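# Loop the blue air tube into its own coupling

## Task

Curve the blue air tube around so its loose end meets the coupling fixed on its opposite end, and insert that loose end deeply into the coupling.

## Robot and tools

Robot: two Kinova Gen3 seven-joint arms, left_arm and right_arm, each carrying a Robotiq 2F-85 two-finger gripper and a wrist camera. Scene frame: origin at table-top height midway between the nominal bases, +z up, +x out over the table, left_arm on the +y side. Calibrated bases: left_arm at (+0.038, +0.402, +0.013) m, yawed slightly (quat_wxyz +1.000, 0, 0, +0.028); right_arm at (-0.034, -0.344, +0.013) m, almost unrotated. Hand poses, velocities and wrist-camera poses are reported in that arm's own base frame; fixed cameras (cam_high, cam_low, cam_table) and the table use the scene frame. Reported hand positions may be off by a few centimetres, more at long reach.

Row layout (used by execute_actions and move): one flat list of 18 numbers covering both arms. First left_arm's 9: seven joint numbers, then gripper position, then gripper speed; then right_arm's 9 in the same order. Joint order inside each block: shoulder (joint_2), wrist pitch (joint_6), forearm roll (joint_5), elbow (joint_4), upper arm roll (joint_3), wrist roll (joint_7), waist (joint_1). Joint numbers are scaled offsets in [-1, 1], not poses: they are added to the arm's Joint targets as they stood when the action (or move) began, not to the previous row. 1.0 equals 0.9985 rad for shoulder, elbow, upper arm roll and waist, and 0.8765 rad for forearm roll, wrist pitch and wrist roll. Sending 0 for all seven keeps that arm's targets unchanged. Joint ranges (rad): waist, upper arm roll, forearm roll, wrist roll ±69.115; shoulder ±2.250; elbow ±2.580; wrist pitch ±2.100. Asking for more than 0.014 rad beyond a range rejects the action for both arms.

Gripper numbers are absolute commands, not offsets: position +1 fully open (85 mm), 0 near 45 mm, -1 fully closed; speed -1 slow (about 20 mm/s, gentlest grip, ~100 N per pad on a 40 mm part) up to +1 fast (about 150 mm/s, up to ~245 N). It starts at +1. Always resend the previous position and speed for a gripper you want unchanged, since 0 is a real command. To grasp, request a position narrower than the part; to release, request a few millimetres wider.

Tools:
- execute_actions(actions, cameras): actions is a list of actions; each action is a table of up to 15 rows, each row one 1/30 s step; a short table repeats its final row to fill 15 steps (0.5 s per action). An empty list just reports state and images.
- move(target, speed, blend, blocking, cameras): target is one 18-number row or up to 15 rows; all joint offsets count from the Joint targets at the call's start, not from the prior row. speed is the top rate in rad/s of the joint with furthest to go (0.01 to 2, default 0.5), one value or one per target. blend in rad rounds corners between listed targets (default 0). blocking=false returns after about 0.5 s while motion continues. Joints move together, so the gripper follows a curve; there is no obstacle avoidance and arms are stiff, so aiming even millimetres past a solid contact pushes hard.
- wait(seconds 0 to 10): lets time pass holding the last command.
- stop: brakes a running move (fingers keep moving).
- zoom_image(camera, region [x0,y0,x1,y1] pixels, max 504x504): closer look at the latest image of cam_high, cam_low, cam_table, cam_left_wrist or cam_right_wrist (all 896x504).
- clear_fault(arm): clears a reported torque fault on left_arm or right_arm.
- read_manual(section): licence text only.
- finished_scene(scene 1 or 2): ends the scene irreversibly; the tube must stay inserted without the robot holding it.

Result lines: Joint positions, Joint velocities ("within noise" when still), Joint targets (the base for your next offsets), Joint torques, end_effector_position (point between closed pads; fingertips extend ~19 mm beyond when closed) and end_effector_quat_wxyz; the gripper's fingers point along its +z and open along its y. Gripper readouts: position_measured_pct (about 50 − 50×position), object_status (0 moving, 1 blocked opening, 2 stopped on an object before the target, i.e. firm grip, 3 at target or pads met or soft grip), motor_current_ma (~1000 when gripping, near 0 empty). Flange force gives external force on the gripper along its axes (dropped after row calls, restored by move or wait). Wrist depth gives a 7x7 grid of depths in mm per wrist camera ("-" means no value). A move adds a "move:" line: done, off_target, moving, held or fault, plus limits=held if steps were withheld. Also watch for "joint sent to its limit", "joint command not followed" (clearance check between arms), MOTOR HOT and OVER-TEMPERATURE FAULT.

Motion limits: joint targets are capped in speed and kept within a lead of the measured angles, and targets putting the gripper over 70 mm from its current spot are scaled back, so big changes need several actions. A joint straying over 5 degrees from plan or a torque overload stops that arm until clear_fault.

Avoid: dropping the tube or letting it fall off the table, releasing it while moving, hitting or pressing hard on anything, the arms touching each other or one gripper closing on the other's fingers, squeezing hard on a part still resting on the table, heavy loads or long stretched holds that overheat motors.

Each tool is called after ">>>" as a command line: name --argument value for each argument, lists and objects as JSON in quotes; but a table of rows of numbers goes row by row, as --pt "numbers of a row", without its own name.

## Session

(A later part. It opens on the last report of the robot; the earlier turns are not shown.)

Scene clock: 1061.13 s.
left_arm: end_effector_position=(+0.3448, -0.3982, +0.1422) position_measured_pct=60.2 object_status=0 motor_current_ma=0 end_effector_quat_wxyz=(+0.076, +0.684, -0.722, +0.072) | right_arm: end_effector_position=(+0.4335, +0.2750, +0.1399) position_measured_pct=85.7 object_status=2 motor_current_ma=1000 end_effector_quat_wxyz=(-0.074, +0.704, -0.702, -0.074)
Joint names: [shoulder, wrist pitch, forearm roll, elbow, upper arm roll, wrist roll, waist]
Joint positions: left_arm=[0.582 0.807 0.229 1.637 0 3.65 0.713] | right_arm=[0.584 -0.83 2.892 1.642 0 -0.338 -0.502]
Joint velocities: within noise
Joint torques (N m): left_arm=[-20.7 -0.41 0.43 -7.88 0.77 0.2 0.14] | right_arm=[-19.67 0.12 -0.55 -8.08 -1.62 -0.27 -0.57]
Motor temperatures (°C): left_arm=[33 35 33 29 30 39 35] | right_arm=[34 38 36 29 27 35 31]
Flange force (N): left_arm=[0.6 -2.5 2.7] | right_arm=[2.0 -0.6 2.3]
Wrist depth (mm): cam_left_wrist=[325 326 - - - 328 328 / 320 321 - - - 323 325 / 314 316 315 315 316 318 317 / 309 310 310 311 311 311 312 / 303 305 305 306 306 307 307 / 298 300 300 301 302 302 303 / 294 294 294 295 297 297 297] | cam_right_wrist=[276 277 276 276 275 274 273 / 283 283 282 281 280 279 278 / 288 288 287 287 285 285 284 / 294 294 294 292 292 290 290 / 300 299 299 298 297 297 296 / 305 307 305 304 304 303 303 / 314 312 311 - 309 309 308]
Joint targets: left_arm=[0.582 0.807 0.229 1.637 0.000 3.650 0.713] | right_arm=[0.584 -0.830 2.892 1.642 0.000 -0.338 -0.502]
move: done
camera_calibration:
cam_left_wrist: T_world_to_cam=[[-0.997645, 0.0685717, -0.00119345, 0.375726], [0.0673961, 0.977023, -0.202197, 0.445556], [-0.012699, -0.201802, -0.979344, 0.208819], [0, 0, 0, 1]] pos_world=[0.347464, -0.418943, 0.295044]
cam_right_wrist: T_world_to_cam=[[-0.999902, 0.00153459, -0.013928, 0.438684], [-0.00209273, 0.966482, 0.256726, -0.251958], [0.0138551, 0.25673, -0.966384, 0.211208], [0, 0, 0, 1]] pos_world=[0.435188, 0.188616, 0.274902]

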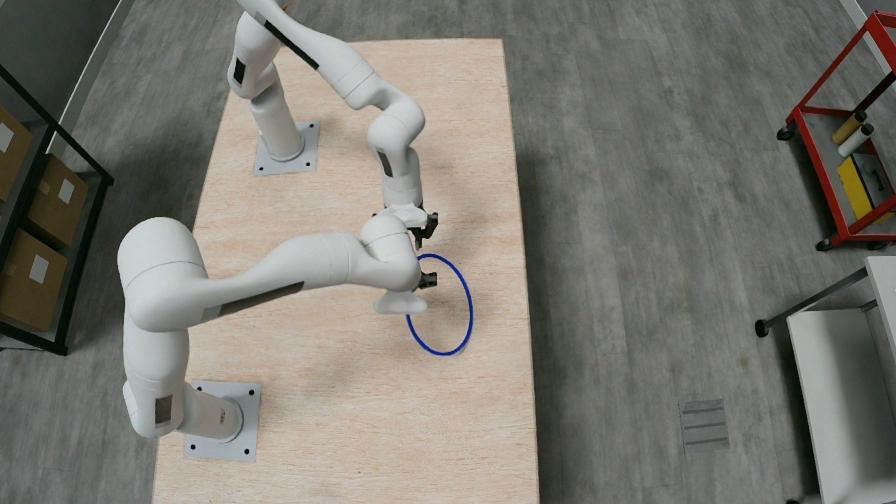

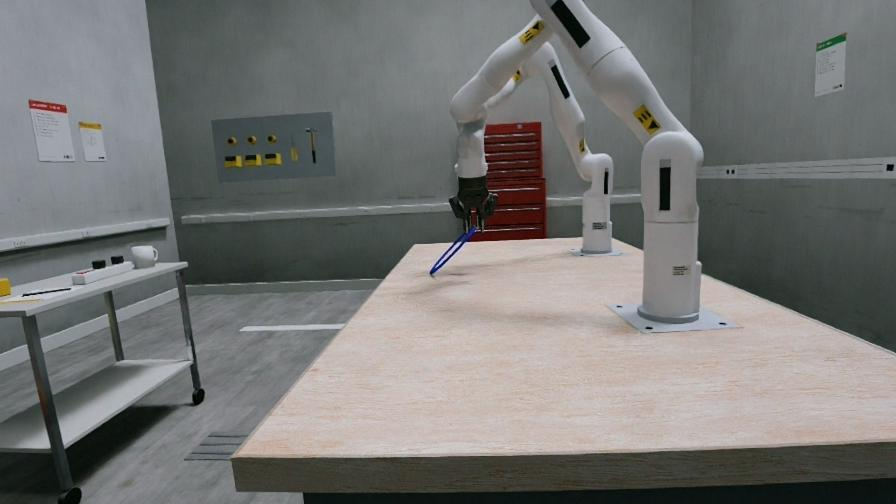

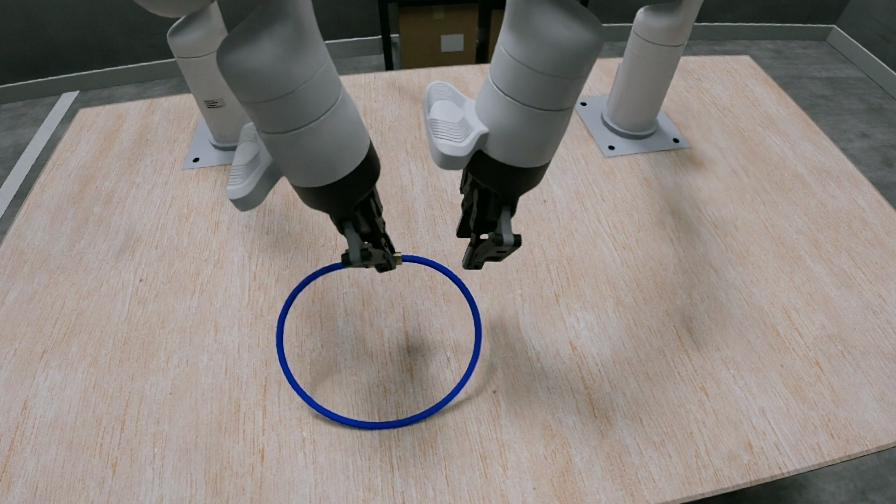

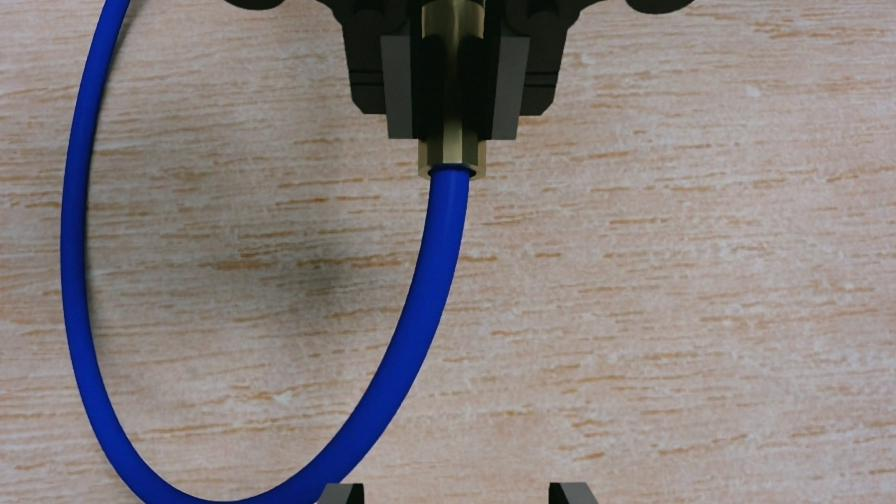

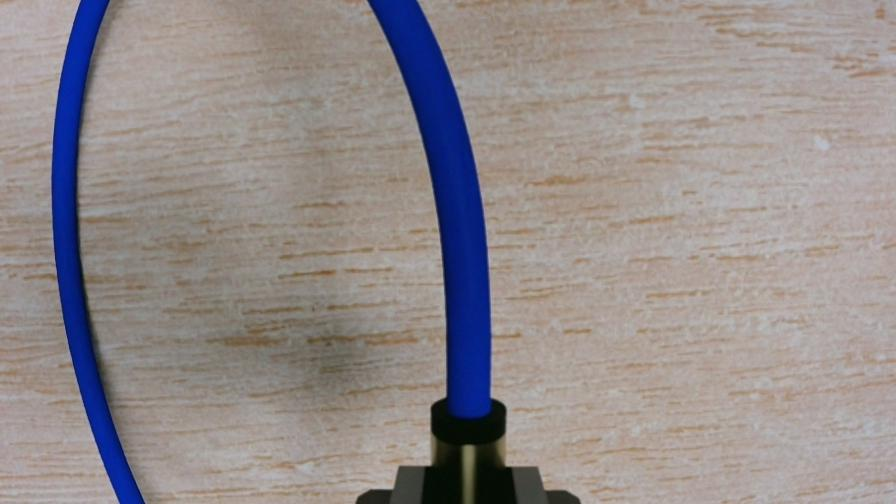

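>>> move --target '[-0.1473,0.1533,-0.0186,0.0270,0,-0.0666,-0.0909,-0.2,-1, 0,0,0,0,0,0,0,-0.9,-1]' --speed 0.25 --cameras '[]'

>>> move --target '[0,0,0,0,0,0,0,-0.2,-1, 0.2123,0.3313,-0.1292,0.0920,0,0.1634,0,-0.9,-1]' --speed 0.15

>>> zoom_image --camera "cam_table" --region '[250, 220, 570, 460]'

Scene clock: 1084.53 s.
left_arm: end_effector_position=(+0.3472, -0.3448, +0.2033) position_measured_pct=60.2 object_status=3 motor_current_ma=0 end_effector_quat_wxyz=(+0.074, +0.684, -0.722, +0.071) | right_arm: end_effector_position=(+0.4335, +0.2750, +0.1399) position_measured_pct=85.7 object_status=2 motor_current_ma=1000 end_effector_quat_wxyz=(-0.074, +0.704, -0.702, -0.074)
Joint names: [shoulder, wrist pitch, forearm roll, elbow, upper arm roll, wrist roll, waist]
Joint positions: left_arm=[0.435 0.941 0.213 1.664 0 3.592 0.622] | right_arm=[0.584 -0.83 2.892 1.642 0 -0.338 -0.502]
Joint velocities: within noise
Joint torques (N m): left_arm=[-18.36 -0.53 0.52 -8.51 0.64 0.2 0.2] | right_arm=[-19.64 0.14 -0.52 -7.99 -1.63 -0.27 -0.58]
Motor temperatures (°C): left_arm=[33 35 33 29 30 39 35] | right_arm=[34 38 36 29 27 35 31]
Flange force (N): left_arm=[0.2 -2.5 1.7] | right_arm=[1.9 -0.9 2.1]
Wrist depth (mm): cam_left_wrist=[393 393 392 241 395 395 397 / 385 384 386 385 388 388 389 / 379 378 379 379 381 382 381 / 371 370 371 373 375 375 375 / 367 366 288 367 368 369 370 / 360 361 361 362 362 362 362 / 354 355 356 356 356 357 356] | cam_right_wrist=[276 277 276 276 275 275 274 / 282 282 282 281 280 280 279 / 288 288 287 287 286 285 284 / 294 294 293 292 291 289 290 / 300 301 299 298 296 297 296 / 306 306 305 304 304 303 302 / 313 313 311 - 308 309 308]
Joint targets: left_arm=[0.434 0.941 0.213 1.664 0.000 3.592 0.622] | right_arm=[0.584 -0.830 2.892 1.642 0.000 -0.338 -0.502]
move: done
No camera images: "cameras" was empty.

Scene clock: 1086.83 s.
left_arm: end_effector_position=(+0.3472, -0.3448, +0.2034) position_measured_pct=60.2 object_status=3 motor_current_ma=0 end_effector_quat_wxyz=(+0.074, +0.684, -0.722, +0.071) | right_arm: end_effector_position=(+0.4335, +0.2750, +0.0175) position_measured_pct=85.7 object_status=2 motor_current_ma=1000 end_effector_quat_wxyz=(-0.074, +0.704, -0.702, -0.074)
Joint names: [shoulder, wrist pitch, forearm roll, elbow, upper arm roll, wrist roll, waist]
Joint positions: left_arm=[0.435 0.942 0.213 1.664 0 3.592 0.622] | right_arm=[0.796 -0.539 2.779 1.734 0 -0.195 -0.502]
Joint velocities: within noise
Joint torques (N m): left_arm=[-18.59 -0.4 0.48 -8.45 0.65 0.19 0.12] | right_arm=[-21.01 0.19 -0.45 -5.95 -1.56 -0.2 -0.51]
Motor temperatures (°C): left_arm=[33 35 33 29 30 39 35] | right_arm=[34 38 36 29 27 35 31]
Flange force (N): left_arm=[0.6 -2.8 2.3] | right_arm=[1.0 -1.2 1.6]
Wrist depth (mm): cam_left_wrist=[391 396 290 277 290 396 397 / 384 386 384 345 385 389 389 / 377 378 380 379 381 381 381 / 371 372 374 372 373 375 376 / 364 365 366 367 368 368 369 / 361 360 361 361 363 363 363 / 353 355 355 356 356 357 357] | cam_right_wrist=[- - - - - - - / - - - - - - - / - - - - - - - / - - - - - - - / - - - - - - - / - - - - - - - / - - - - - - -]
Joint targets: left_arm=[0.435 0.942 0.213 1.664 0.000 3.592 0.622] | right_arm=[0.796 -0.539 2.779 1.734 0.000 -0.195 -0.502]
move: done
camera_calibration:
cam_left_wrist: T_world_to_cam=[[-0.99765, 0.0684679, -0.00242553, 0.374676], [0.0675894, 0.977827, -0.198206, 0.405008], [-0.011199, -0.197904, -0.980157, 0.280645], [0, 0, 0, 1]] pos_world=[0.349565, -0.36614, 0.35626]
cam_right_wrist: T_world_to_cam=[[-0.999902, 0.00272678, -0.013747, 0.436725], [-0.000894544, 0.966472, 0.256769, -0.221061], [0.0139863, 0.256756, -0.966375, 0.0928594], [0, 0, 0, 1]] pos_world=[0.435186, 0.188616, 0.152502]

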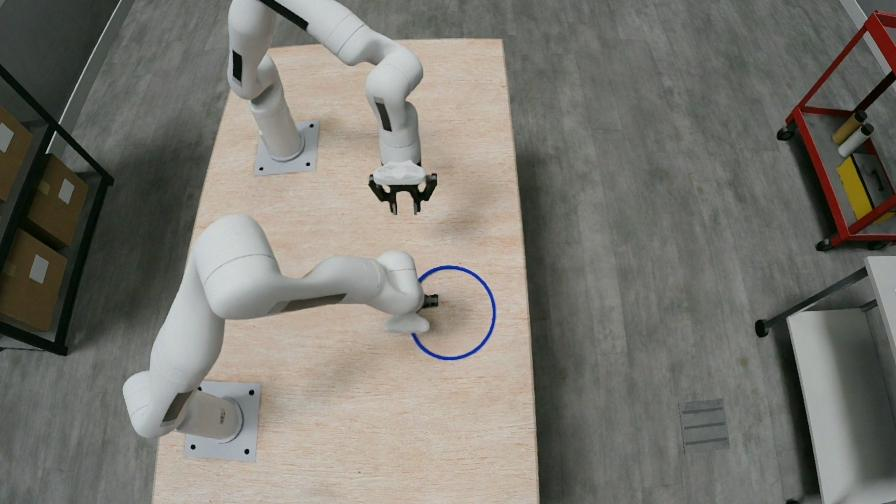

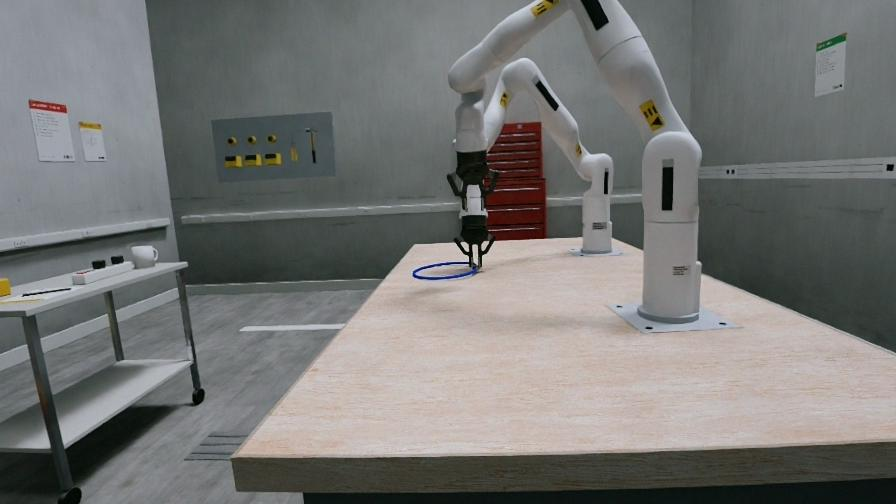

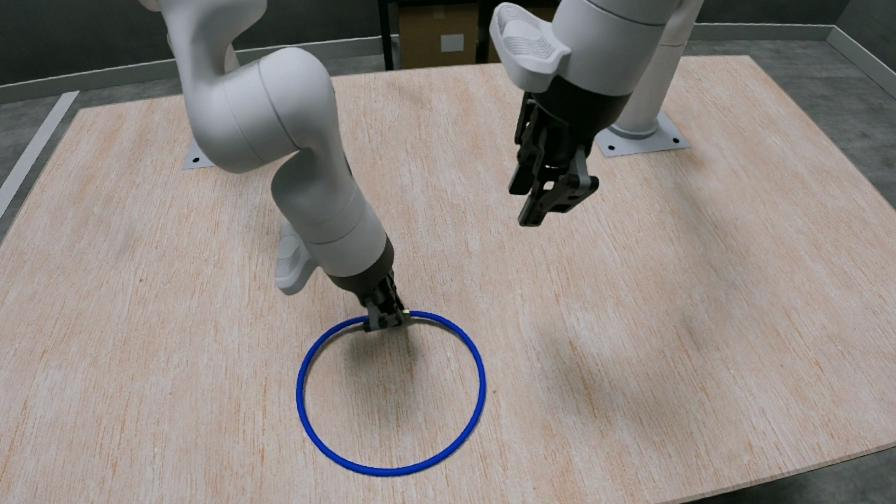

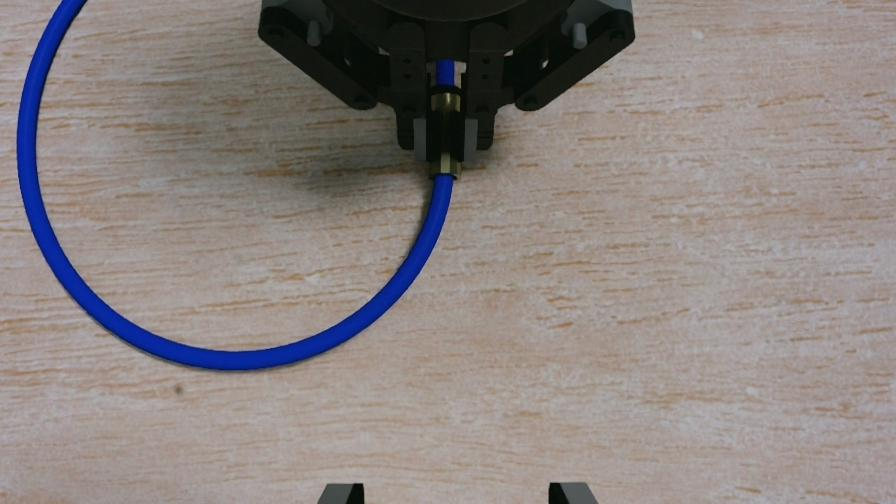

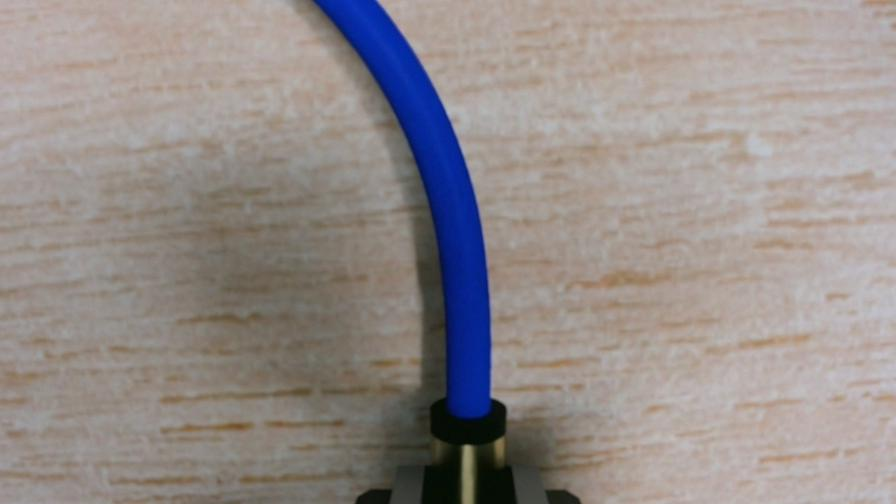

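Scaled by 1.575 from the camera's 896x504 image, which has a finer 1280x720 frame.

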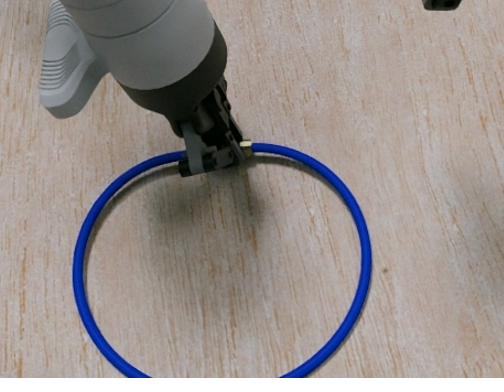

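>>> move --target '[0,0,0,0,0,0,0,-0.2,-1, 0.0100,0.0118,-0.0076,0.0012,0,0.0072,0,-0.9,-1]' --speed 0.02 --cameras '["cam_table"]'

>>> zoom_image --camera "cam_table" --region '[330, 270, 450, 350]'

Scene clock: 1096.93 s.
left_arm: end_effector_position=(+0.3472, -0.3448, +0.2034) position_measured_pct=60.2 object_status=3 motor_current_ma=0 end_effector_quat_wxyz=(+0.074, +0.684, -0.722, +0.071) | right_arm: end_effector_position=(+0.4335, +0.2750, +0.0124) position_measured_pct=85.7 object_status=2 motor_current_ma=1000 end_effector_quat_wxyz=(-0.074, +0.703, -0.703, -0.074)
Joint names: [shoulder, wrist pitch, forearm roll, elbow, upper arm roll, wrist roll, waist]
Joint positions: left_arm=[0.435 0.942 0.213 1.664 0 3.592 0.622] | right_arm=[0.806 -0.529 2.772 1.735 0 -0.188 -0.502]
Joint velocities: within noise
Joint torques (N m): left_arm=[-18.55 -0.38 0.5 -8.51 0.65 0.18 0.14] | right_arm=[-21.07 -0.09 -0.41 -5.91 -1.53 -0.37 -0.49]
Motor temperatures (°C): left_arm=[33 35 33 29 30 39 35] | right_arm=[34 38 36 29 27 35 31]
Flange force (N): left_arm=[0.4 -2.5 2.4] | right_arm=[1.7 -0.4 2.3]
Wrist depth (mm): cam_left_wrist=[391 394 291 279 292 396 397 / 385 386 386 340 385 388 388 / 377 378 380 378 381 381 383 / 371 372 373 373 374 375 376 / 364 367 366 368 369 369 369 / 359 359 362 363 361 364 364 / 354 354 355 356 357 357 358] | cam_right_wrist=[- - - - - - - / - - - - - - - / - - - - - - - / - - - - - - - / - - - - - - - / - - - - - - - / - - - - - - -]
Joint targets: left_arm=[0.435 0.942 0.213 1.664 0.000 3.592 0.622] | right_arm=[0.806 -0.529 2.772 1.735 0.000 -0.188 -0.502]
move: done
Images, in order (width x height): cam_table 896x504.

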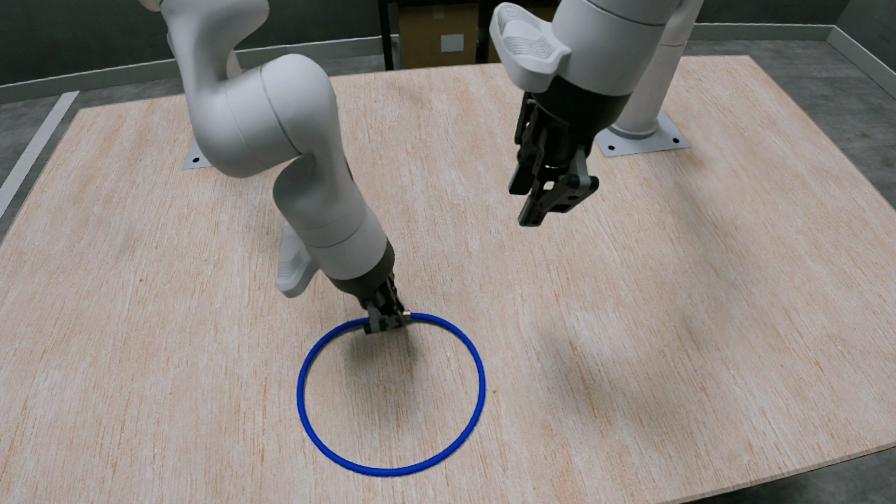

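Scaled by 4.200 from the camera's 896x504 image, which has a finer 1280x720 frame.

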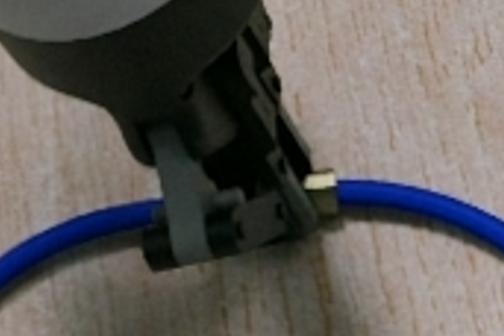

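>>> move --target '[0,0,0,0,0,0,0,-0.2,-1, 0.0040,0.0048,-0.0030,0.0004,0,0.0030,0,-0.9,-1]' --speed 0.01 --cameras '[]'

Scene clock: 1100.77 s.
left_arm: end_effector_position=(+0.3472, -0.3448, +0.2034) position_measured_pct=60.2 object_status=3 motor_current_ma=0 end_effector_quat_wxyz=(+0.074, +0.684, -0.722, +0.071) | right_arm: end_effector_position=(+0.4336, +0.2750, +0.0105) position_measured_pct=85.7 object_status=2 motor_current_ma=1000 end_effector_quat_wxyz=(-0.074, +0.703, -0.703, -0.074)
Joint names: [shoulder, wrist pitch, forearm roll, elbow, upper arm roll, wrist roll, waist]
Joint positions: left_arm=[0.435 0.942 0.213 1.664 0 3.592 0.622] | right_arm=[0.81 -0.525 2.77 1.735 0 -0.186 -0.502]
Joint velocities: within noise
Joint torques (N m): left_arm=[-18.63 -0.38 0.52 -8.51 0.58 0.18 0.1] | right_arm=[-6.52 2.15 -0.07 -4.14 -1.25 -0.31 -1.18]
Motor temperatures (°C): left_arm=[33 35 33 29 30 39 35] | right_arm=[34 38 36 29 27 35 31]
Flange force (N): left_arm=[0.5 -2.6 2.5] | right_arm=[0.5 6.4 -31.9]
Wrist depth (mm): cam_left_wrist=[391 393 292 278 292 396 396 / 385 384 384 340 386 388 390 / 377 378 379 379 381 381 382 / 371 373 374 373 375 375 376 / 364 366 365 368 367 369 369 / 359 360 361 361 362 362 365 / 354 354 356 356 356 358 358] | cam_right_wrist=[- - - - - - - / - - - - - - - / - - - - - - - / - - - - - - - / - - - - - - - / - - - - - - - / - - - - - - -]
Joint targets: left_arm=[0.435 0.942 0.213 1.664 0.000 3.592 0.622] | right_arm=[0.810 -0.525 2.770 1.735 0.000 -0.186 -0.502]
move: done
No camera images: "cameras" was empty.

>>> move --target '[0,0,0,0,0,0,0,-0.2,-1, -0.0026,-0.0031,0.0020,-0.0003,0,-0.0020,0,-0.9,-1]' --speed 0.02 --cameras '[]'

Scene clock: 1104.23 s.
left_arm: end_effector_position=(+0.3472, -0.3448, +0.2034) position_measured_pct=60.2 object_status=3 motor_current_ma=0 end_effector_quat_wxyz=(+0.074, +0.684, -0.722, +0.071) | right_arm: end_effector_position=(+0.4335, +0.2750, +0.0116) position_measured_pct=85.7 object_status=2 motor_current_ma=1000 end_effector_quat_wxyz=(-0.074, +0.703, -0.703, -0.074)
Joint names: [shoulder, wrist pitch, forearm roll, elbow, upper arm roll, wrist roll, waist]
Joint positions: left_arm=[0.435 0.942 0.213 1.664 0 3.592 0.622] | right_arm=[0.807 -0.527 2.771 1.735 0 -0.187 -0.502]
Joint velocities: within noise
Joint torques (N m): left_arm=[-18.54 -0.35 0.47 -8.5 0.68 0.2 0.17] | right_arm=[-17.7 -0.42 -0.16 -3.87 -1.34 -0.26 -0.52]
Motor temperatures (°C): left_arm=[33 35 33 29 30 39 35] | right_arm=[34 38 36 29 27 35 31]
Flange force (N): left_arm=[0.2 -2.6 2.4] | right_arm=[-0.6 -2.0 -3.7]
Wrist depth (mm): cam_left_wrist=[392 394 292 279 292 396 397 / 385 386 384 340 385 387 388 / 377 379 379 379 380 380 382 / 370 373 373 373 374 374 376 / 364 367 366 367 369 369 370 / 361 360 360 362 362 362 364 / 355 354 356 356 357 357 358] | cam_right_wrist=[- - - - - - - / - - - - - - - / - - - - - - - / - - - - - - - / - - - - - - - / - - - - - - - / - - - - - - -]
Joint targets: left_arm=[0.435 0.942 0.213 1.664 0.000 3.592 0.622] | right_arm=[0.807 -0.527 2.771 1.735 0.000 -0.187 -0.502]
move: done
No camera images: "cameras" was empty.

>>> move --target '[0,0,0,0,0,0,0,-0.2,-1, 0,0,0,0,0,0,0,-0.2,-1]' --speed 0.1 --cameras '["cam_table","cam_right_wrist"]'

Scene clock: 1109.73 s.
left_arm: end_effector_position=(+0.3472, -0.3448, +0.2034) position_measured_pct=60.2 object_status=3 motor_current_ma=0 end_effector_quat_wxyz=(+0.074, +0.684, -0.722, +0.071) | right_arm: end_effector_position=(+0.4336, +0.2750, +0.0117) position_measured_pct=60.2 object_status=0 motor_current_ma=0 end_effector_quat_wxyz=(-0.074, +0.703, -0.703, -0.074)
Joint names: [shoulder, wrist pitch, forearm roll, elbow, upper arm roll, wrist roll, waist]
Joint positions: left_arm=[0.435 0.942 0.213 1.664 0 3.592 0.622] | right_arm=[0.807 -0.527 2.771 1.735 0 -0.187 -0.502]
Joint velocities: within noise
Joint torques (N m): left_arm=[-18.59 -0.38 0.49 -8.5 0.61 0.2 0.16] | right_arm=[-20.87 0.01 -0.41 -5.79 -1.6 -0.27 -0.59]
Motor temperatures (°C): left_arm=[33 35 33 29 30 39 35] | right_arm=[34 38 36 29 27 35 31]
Flange force (N): left_arm=[0.4 -2.7 2.4] | right_arm=[1.4 -0.9 1.5]
Wrist depth (mm): cam_left_wrist=[392 393 292 279 292 397 397 / 385 386 383 373 385 388 390 / 378 378 381 378 381 382 382 / 371 373 373 373 374 375 375 / 365 367 366 367 368 370 369 / 360 360 361 361 362 363 364 / 354 355 356 356 357 357 359] | cam_right_wrist=[- - - - - - - / - - - - - - - / - - - - - - - / - - - - - - - / - - - - - - - / - - - - - - - / - - - - - - -]
Joint targets: left_arm=[0.435 0.942 0.213 1.664 0.000 3.592 0.622] | right_arm=[0.807 -0.527 2.771 1.735 0.000 -0.187 -0.502]
move: done
camera_calibration:
cam_right_wrist: T_world_to_cam=[[-0.999903, 0.00425579, -0.0132768, 0.436188], [0.000705397, 0.966496, 0.25668, -0.220284], [0.0139243, 0.256645, -0.966405, 0.0874049], [0, 0, 0, 1]] pos_world=[0.435084, 0.188615, 0.146802]
Images, in order (width x height): cam_table 896x504, cam_right_wrist 896x504.

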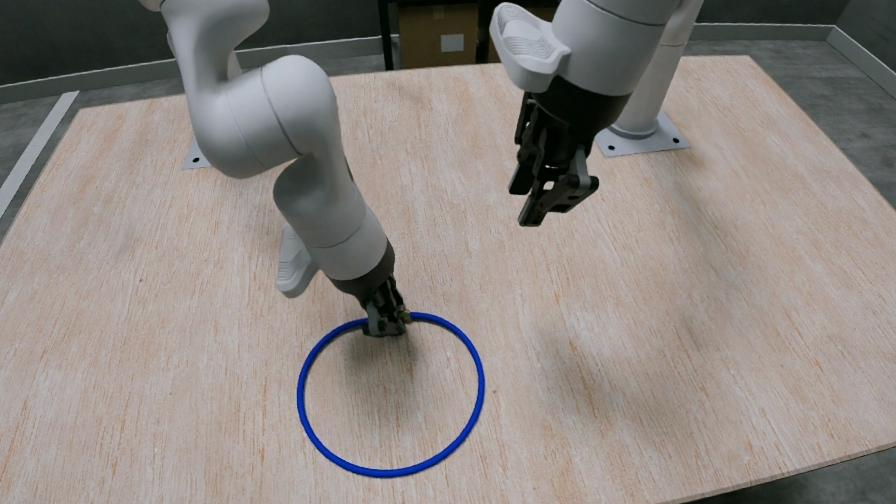

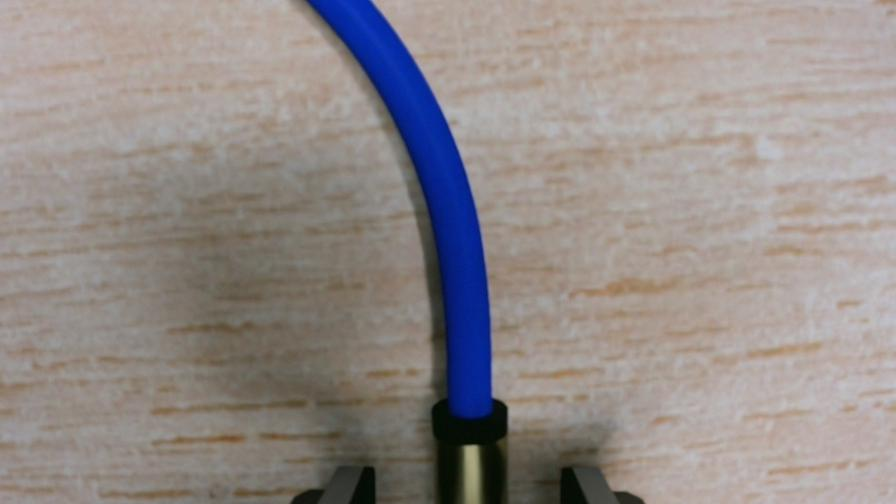

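>>> move --target '[0,0,0,0,0,0,0,-0.2,-1, -0.2237,-0.3448,0.1377,-0.0933,0,-0.1709,0,-0.2,-1]' --speed 0.2

>>> zoom_image --camera "cam_table" --region '[340, 280, 470, 350]'

>>> zoom_image --camera "cam_left_wrist" --region '[350, 30, 550, 230]'

Scene clock: 1123.80 s.
left_arm: end_effector_position=(+0.3472, -0.3448, +0.2034) position_measured_pct=60.2 object_status=3 motor_current_ma=0 end_effector_quat_wxyz=(+0.074, +0.684, -0.722, +0.071) | right_arm: end_effector_position=(+0.4335, +0.2750, +0.1398) position_measured_pct=60.2 object_status=3 motor_current_ma=0 end_effector_quat_wxyz=(-0.074, +0.705, -0.702, -0.074)
Joint names: [shoulder, wrist pitch, forearm roll, elbow, upper arm roll, wrist roll, waist]
Joint positions: left_arm=[0.435 0.942 0.213 1.664 0 3.592 0.622] | right_arm=[0.584 -0.83 2.892 1.642 0 -0.337 -0.502]
Joint velocities: within noise
Joint torques (N m): left_arm=[-18.51 -0.38 0.52 -8.44 0.67 0.16 0.14] | right_arm=[-19.51 0.2 -0.45 -7.96 -1.59 -0.24 -0.55]
Motor temperatures (°C): left_arm=[33 35 33 29 30 39 35] | right_arm=[34 38 36 29 27 35 31]
Flange force (N): left_arm=[0.5 -2.6 2.2] | right_arm=[1.7 -0.8 1.8]
Wrist depth (mm): cam_left_wrist=[391 393 393 392 393 396 397 / 385 386 387 386 387 388 389 / 377 379 379 378 380 381 381 / 370 374 373 373 374 375 376 / 365 367 366 367 368 368 370 / 360 361 361 363 362 363 363 / 354 355 356 357 357 357 357] | cam_right_wrist=[278 277 276 274 275 274 273 / 283 283 281 280 280 280 279 / 289 289 288 286 286 285 283 / 295 294 294 292 291 289 290 / 301 300 299 297 296 297 295 / 306 306 305 303 304 303 302 / 312 313 311 310 310 308 309]
Joint targets: left_arm=[0.435 0.942 0.213 1.664 0.000 3.592 0.622] | right_arm=[0.584 -0.830 2.892 1.642 0.000 -0.337 -0.502]
move: done
camera_calibration:
cam_left_wrist: T_world_to_cam=[[-0.99765, 0.0684679, -0.00242553, 0.374676], [0.0675894, 0.977827, -0.198206, 0.405008], [-0.011199, -0.197904, -0.980157, 0.280645], [0, 0, 0, 1]] pos_world=[0.349565, -0.36614, 0.35626]
cam_right_wrist: T_world_to_cam=[[-0.999902, 0.00102547, -0.0139489, 0.438887], [-0.0025904, 0.966477, 0.25674, -0.251744], [0.0137446, 0.256751, -0.96638, 0.21125], [0, 0, 0, 1]] pos_world=[0.435289, 0.188617, 0.274902]

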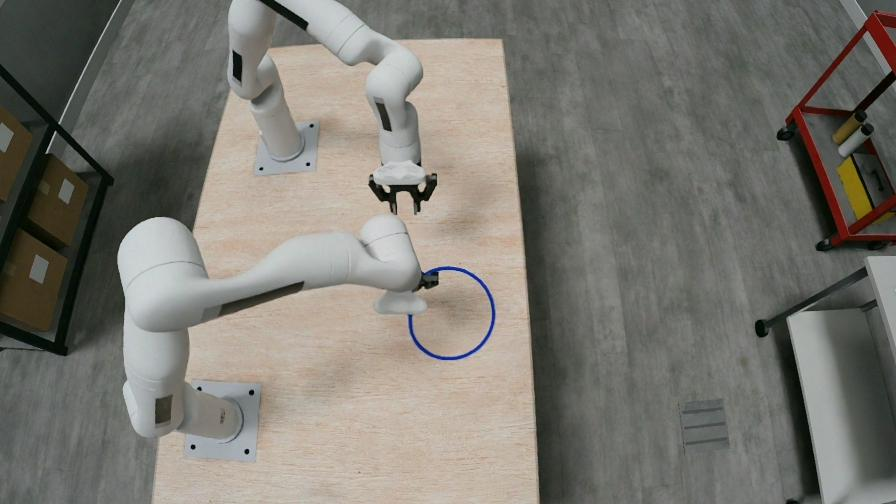

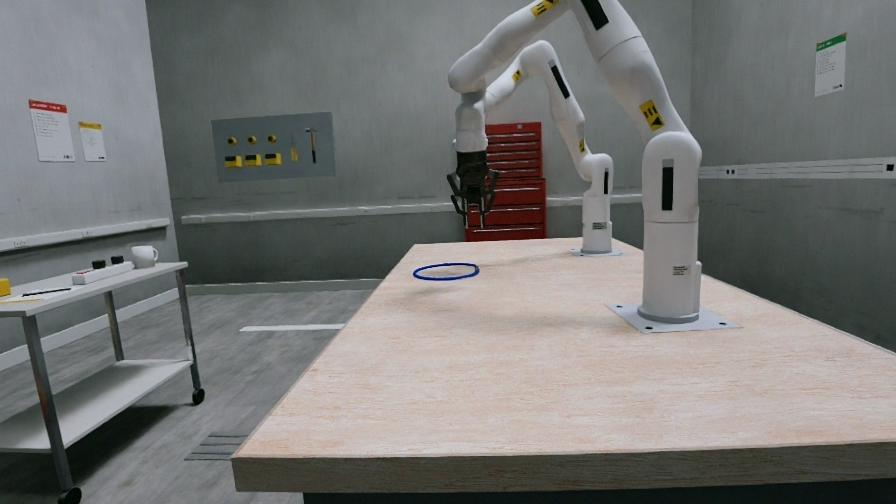

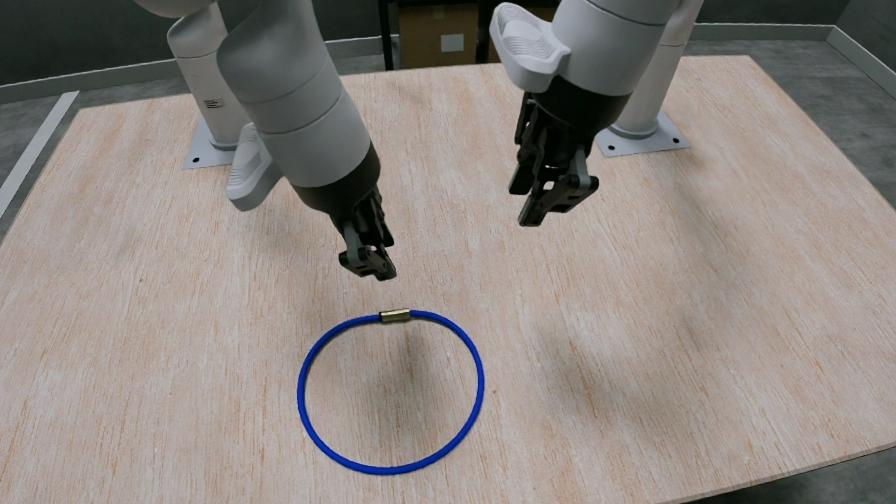

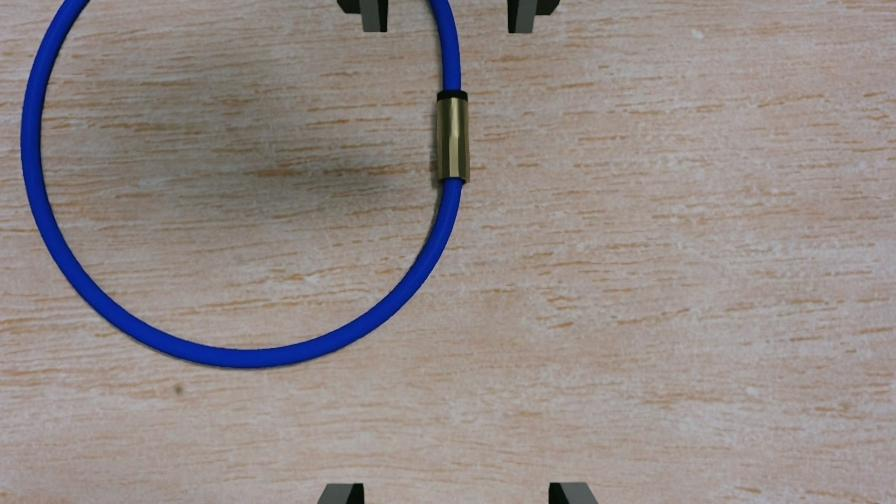

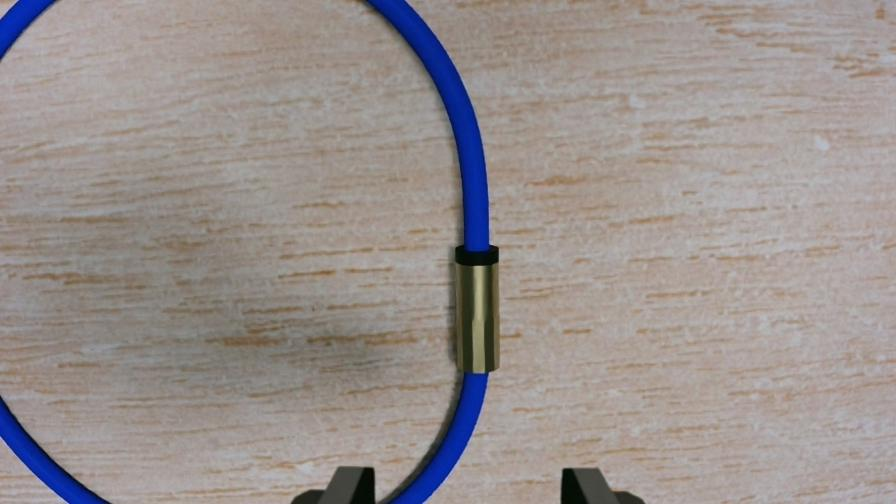

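Scaled by 3.877 from the camera's 896x504 image, which has a finer 1280x720 frame.

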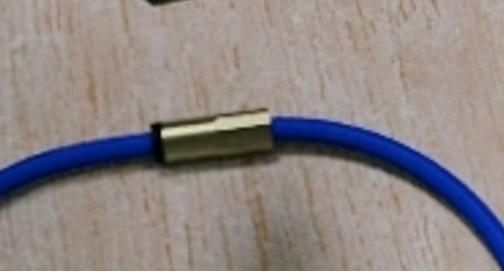

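Scaled by 2.520 from the camera's 896x504 image, which has a finer 1280x720 frame.

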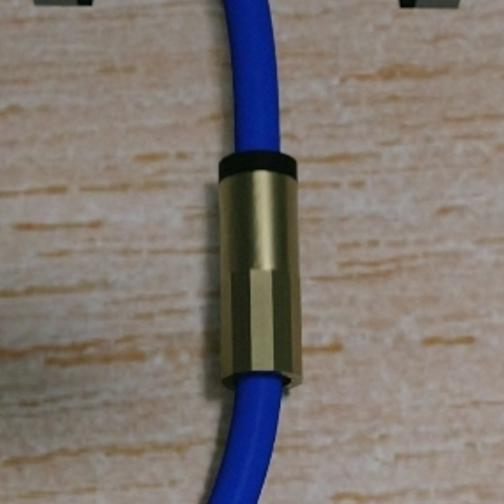

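>>> finished_scene --scene 1

The scene is finished: the task was done.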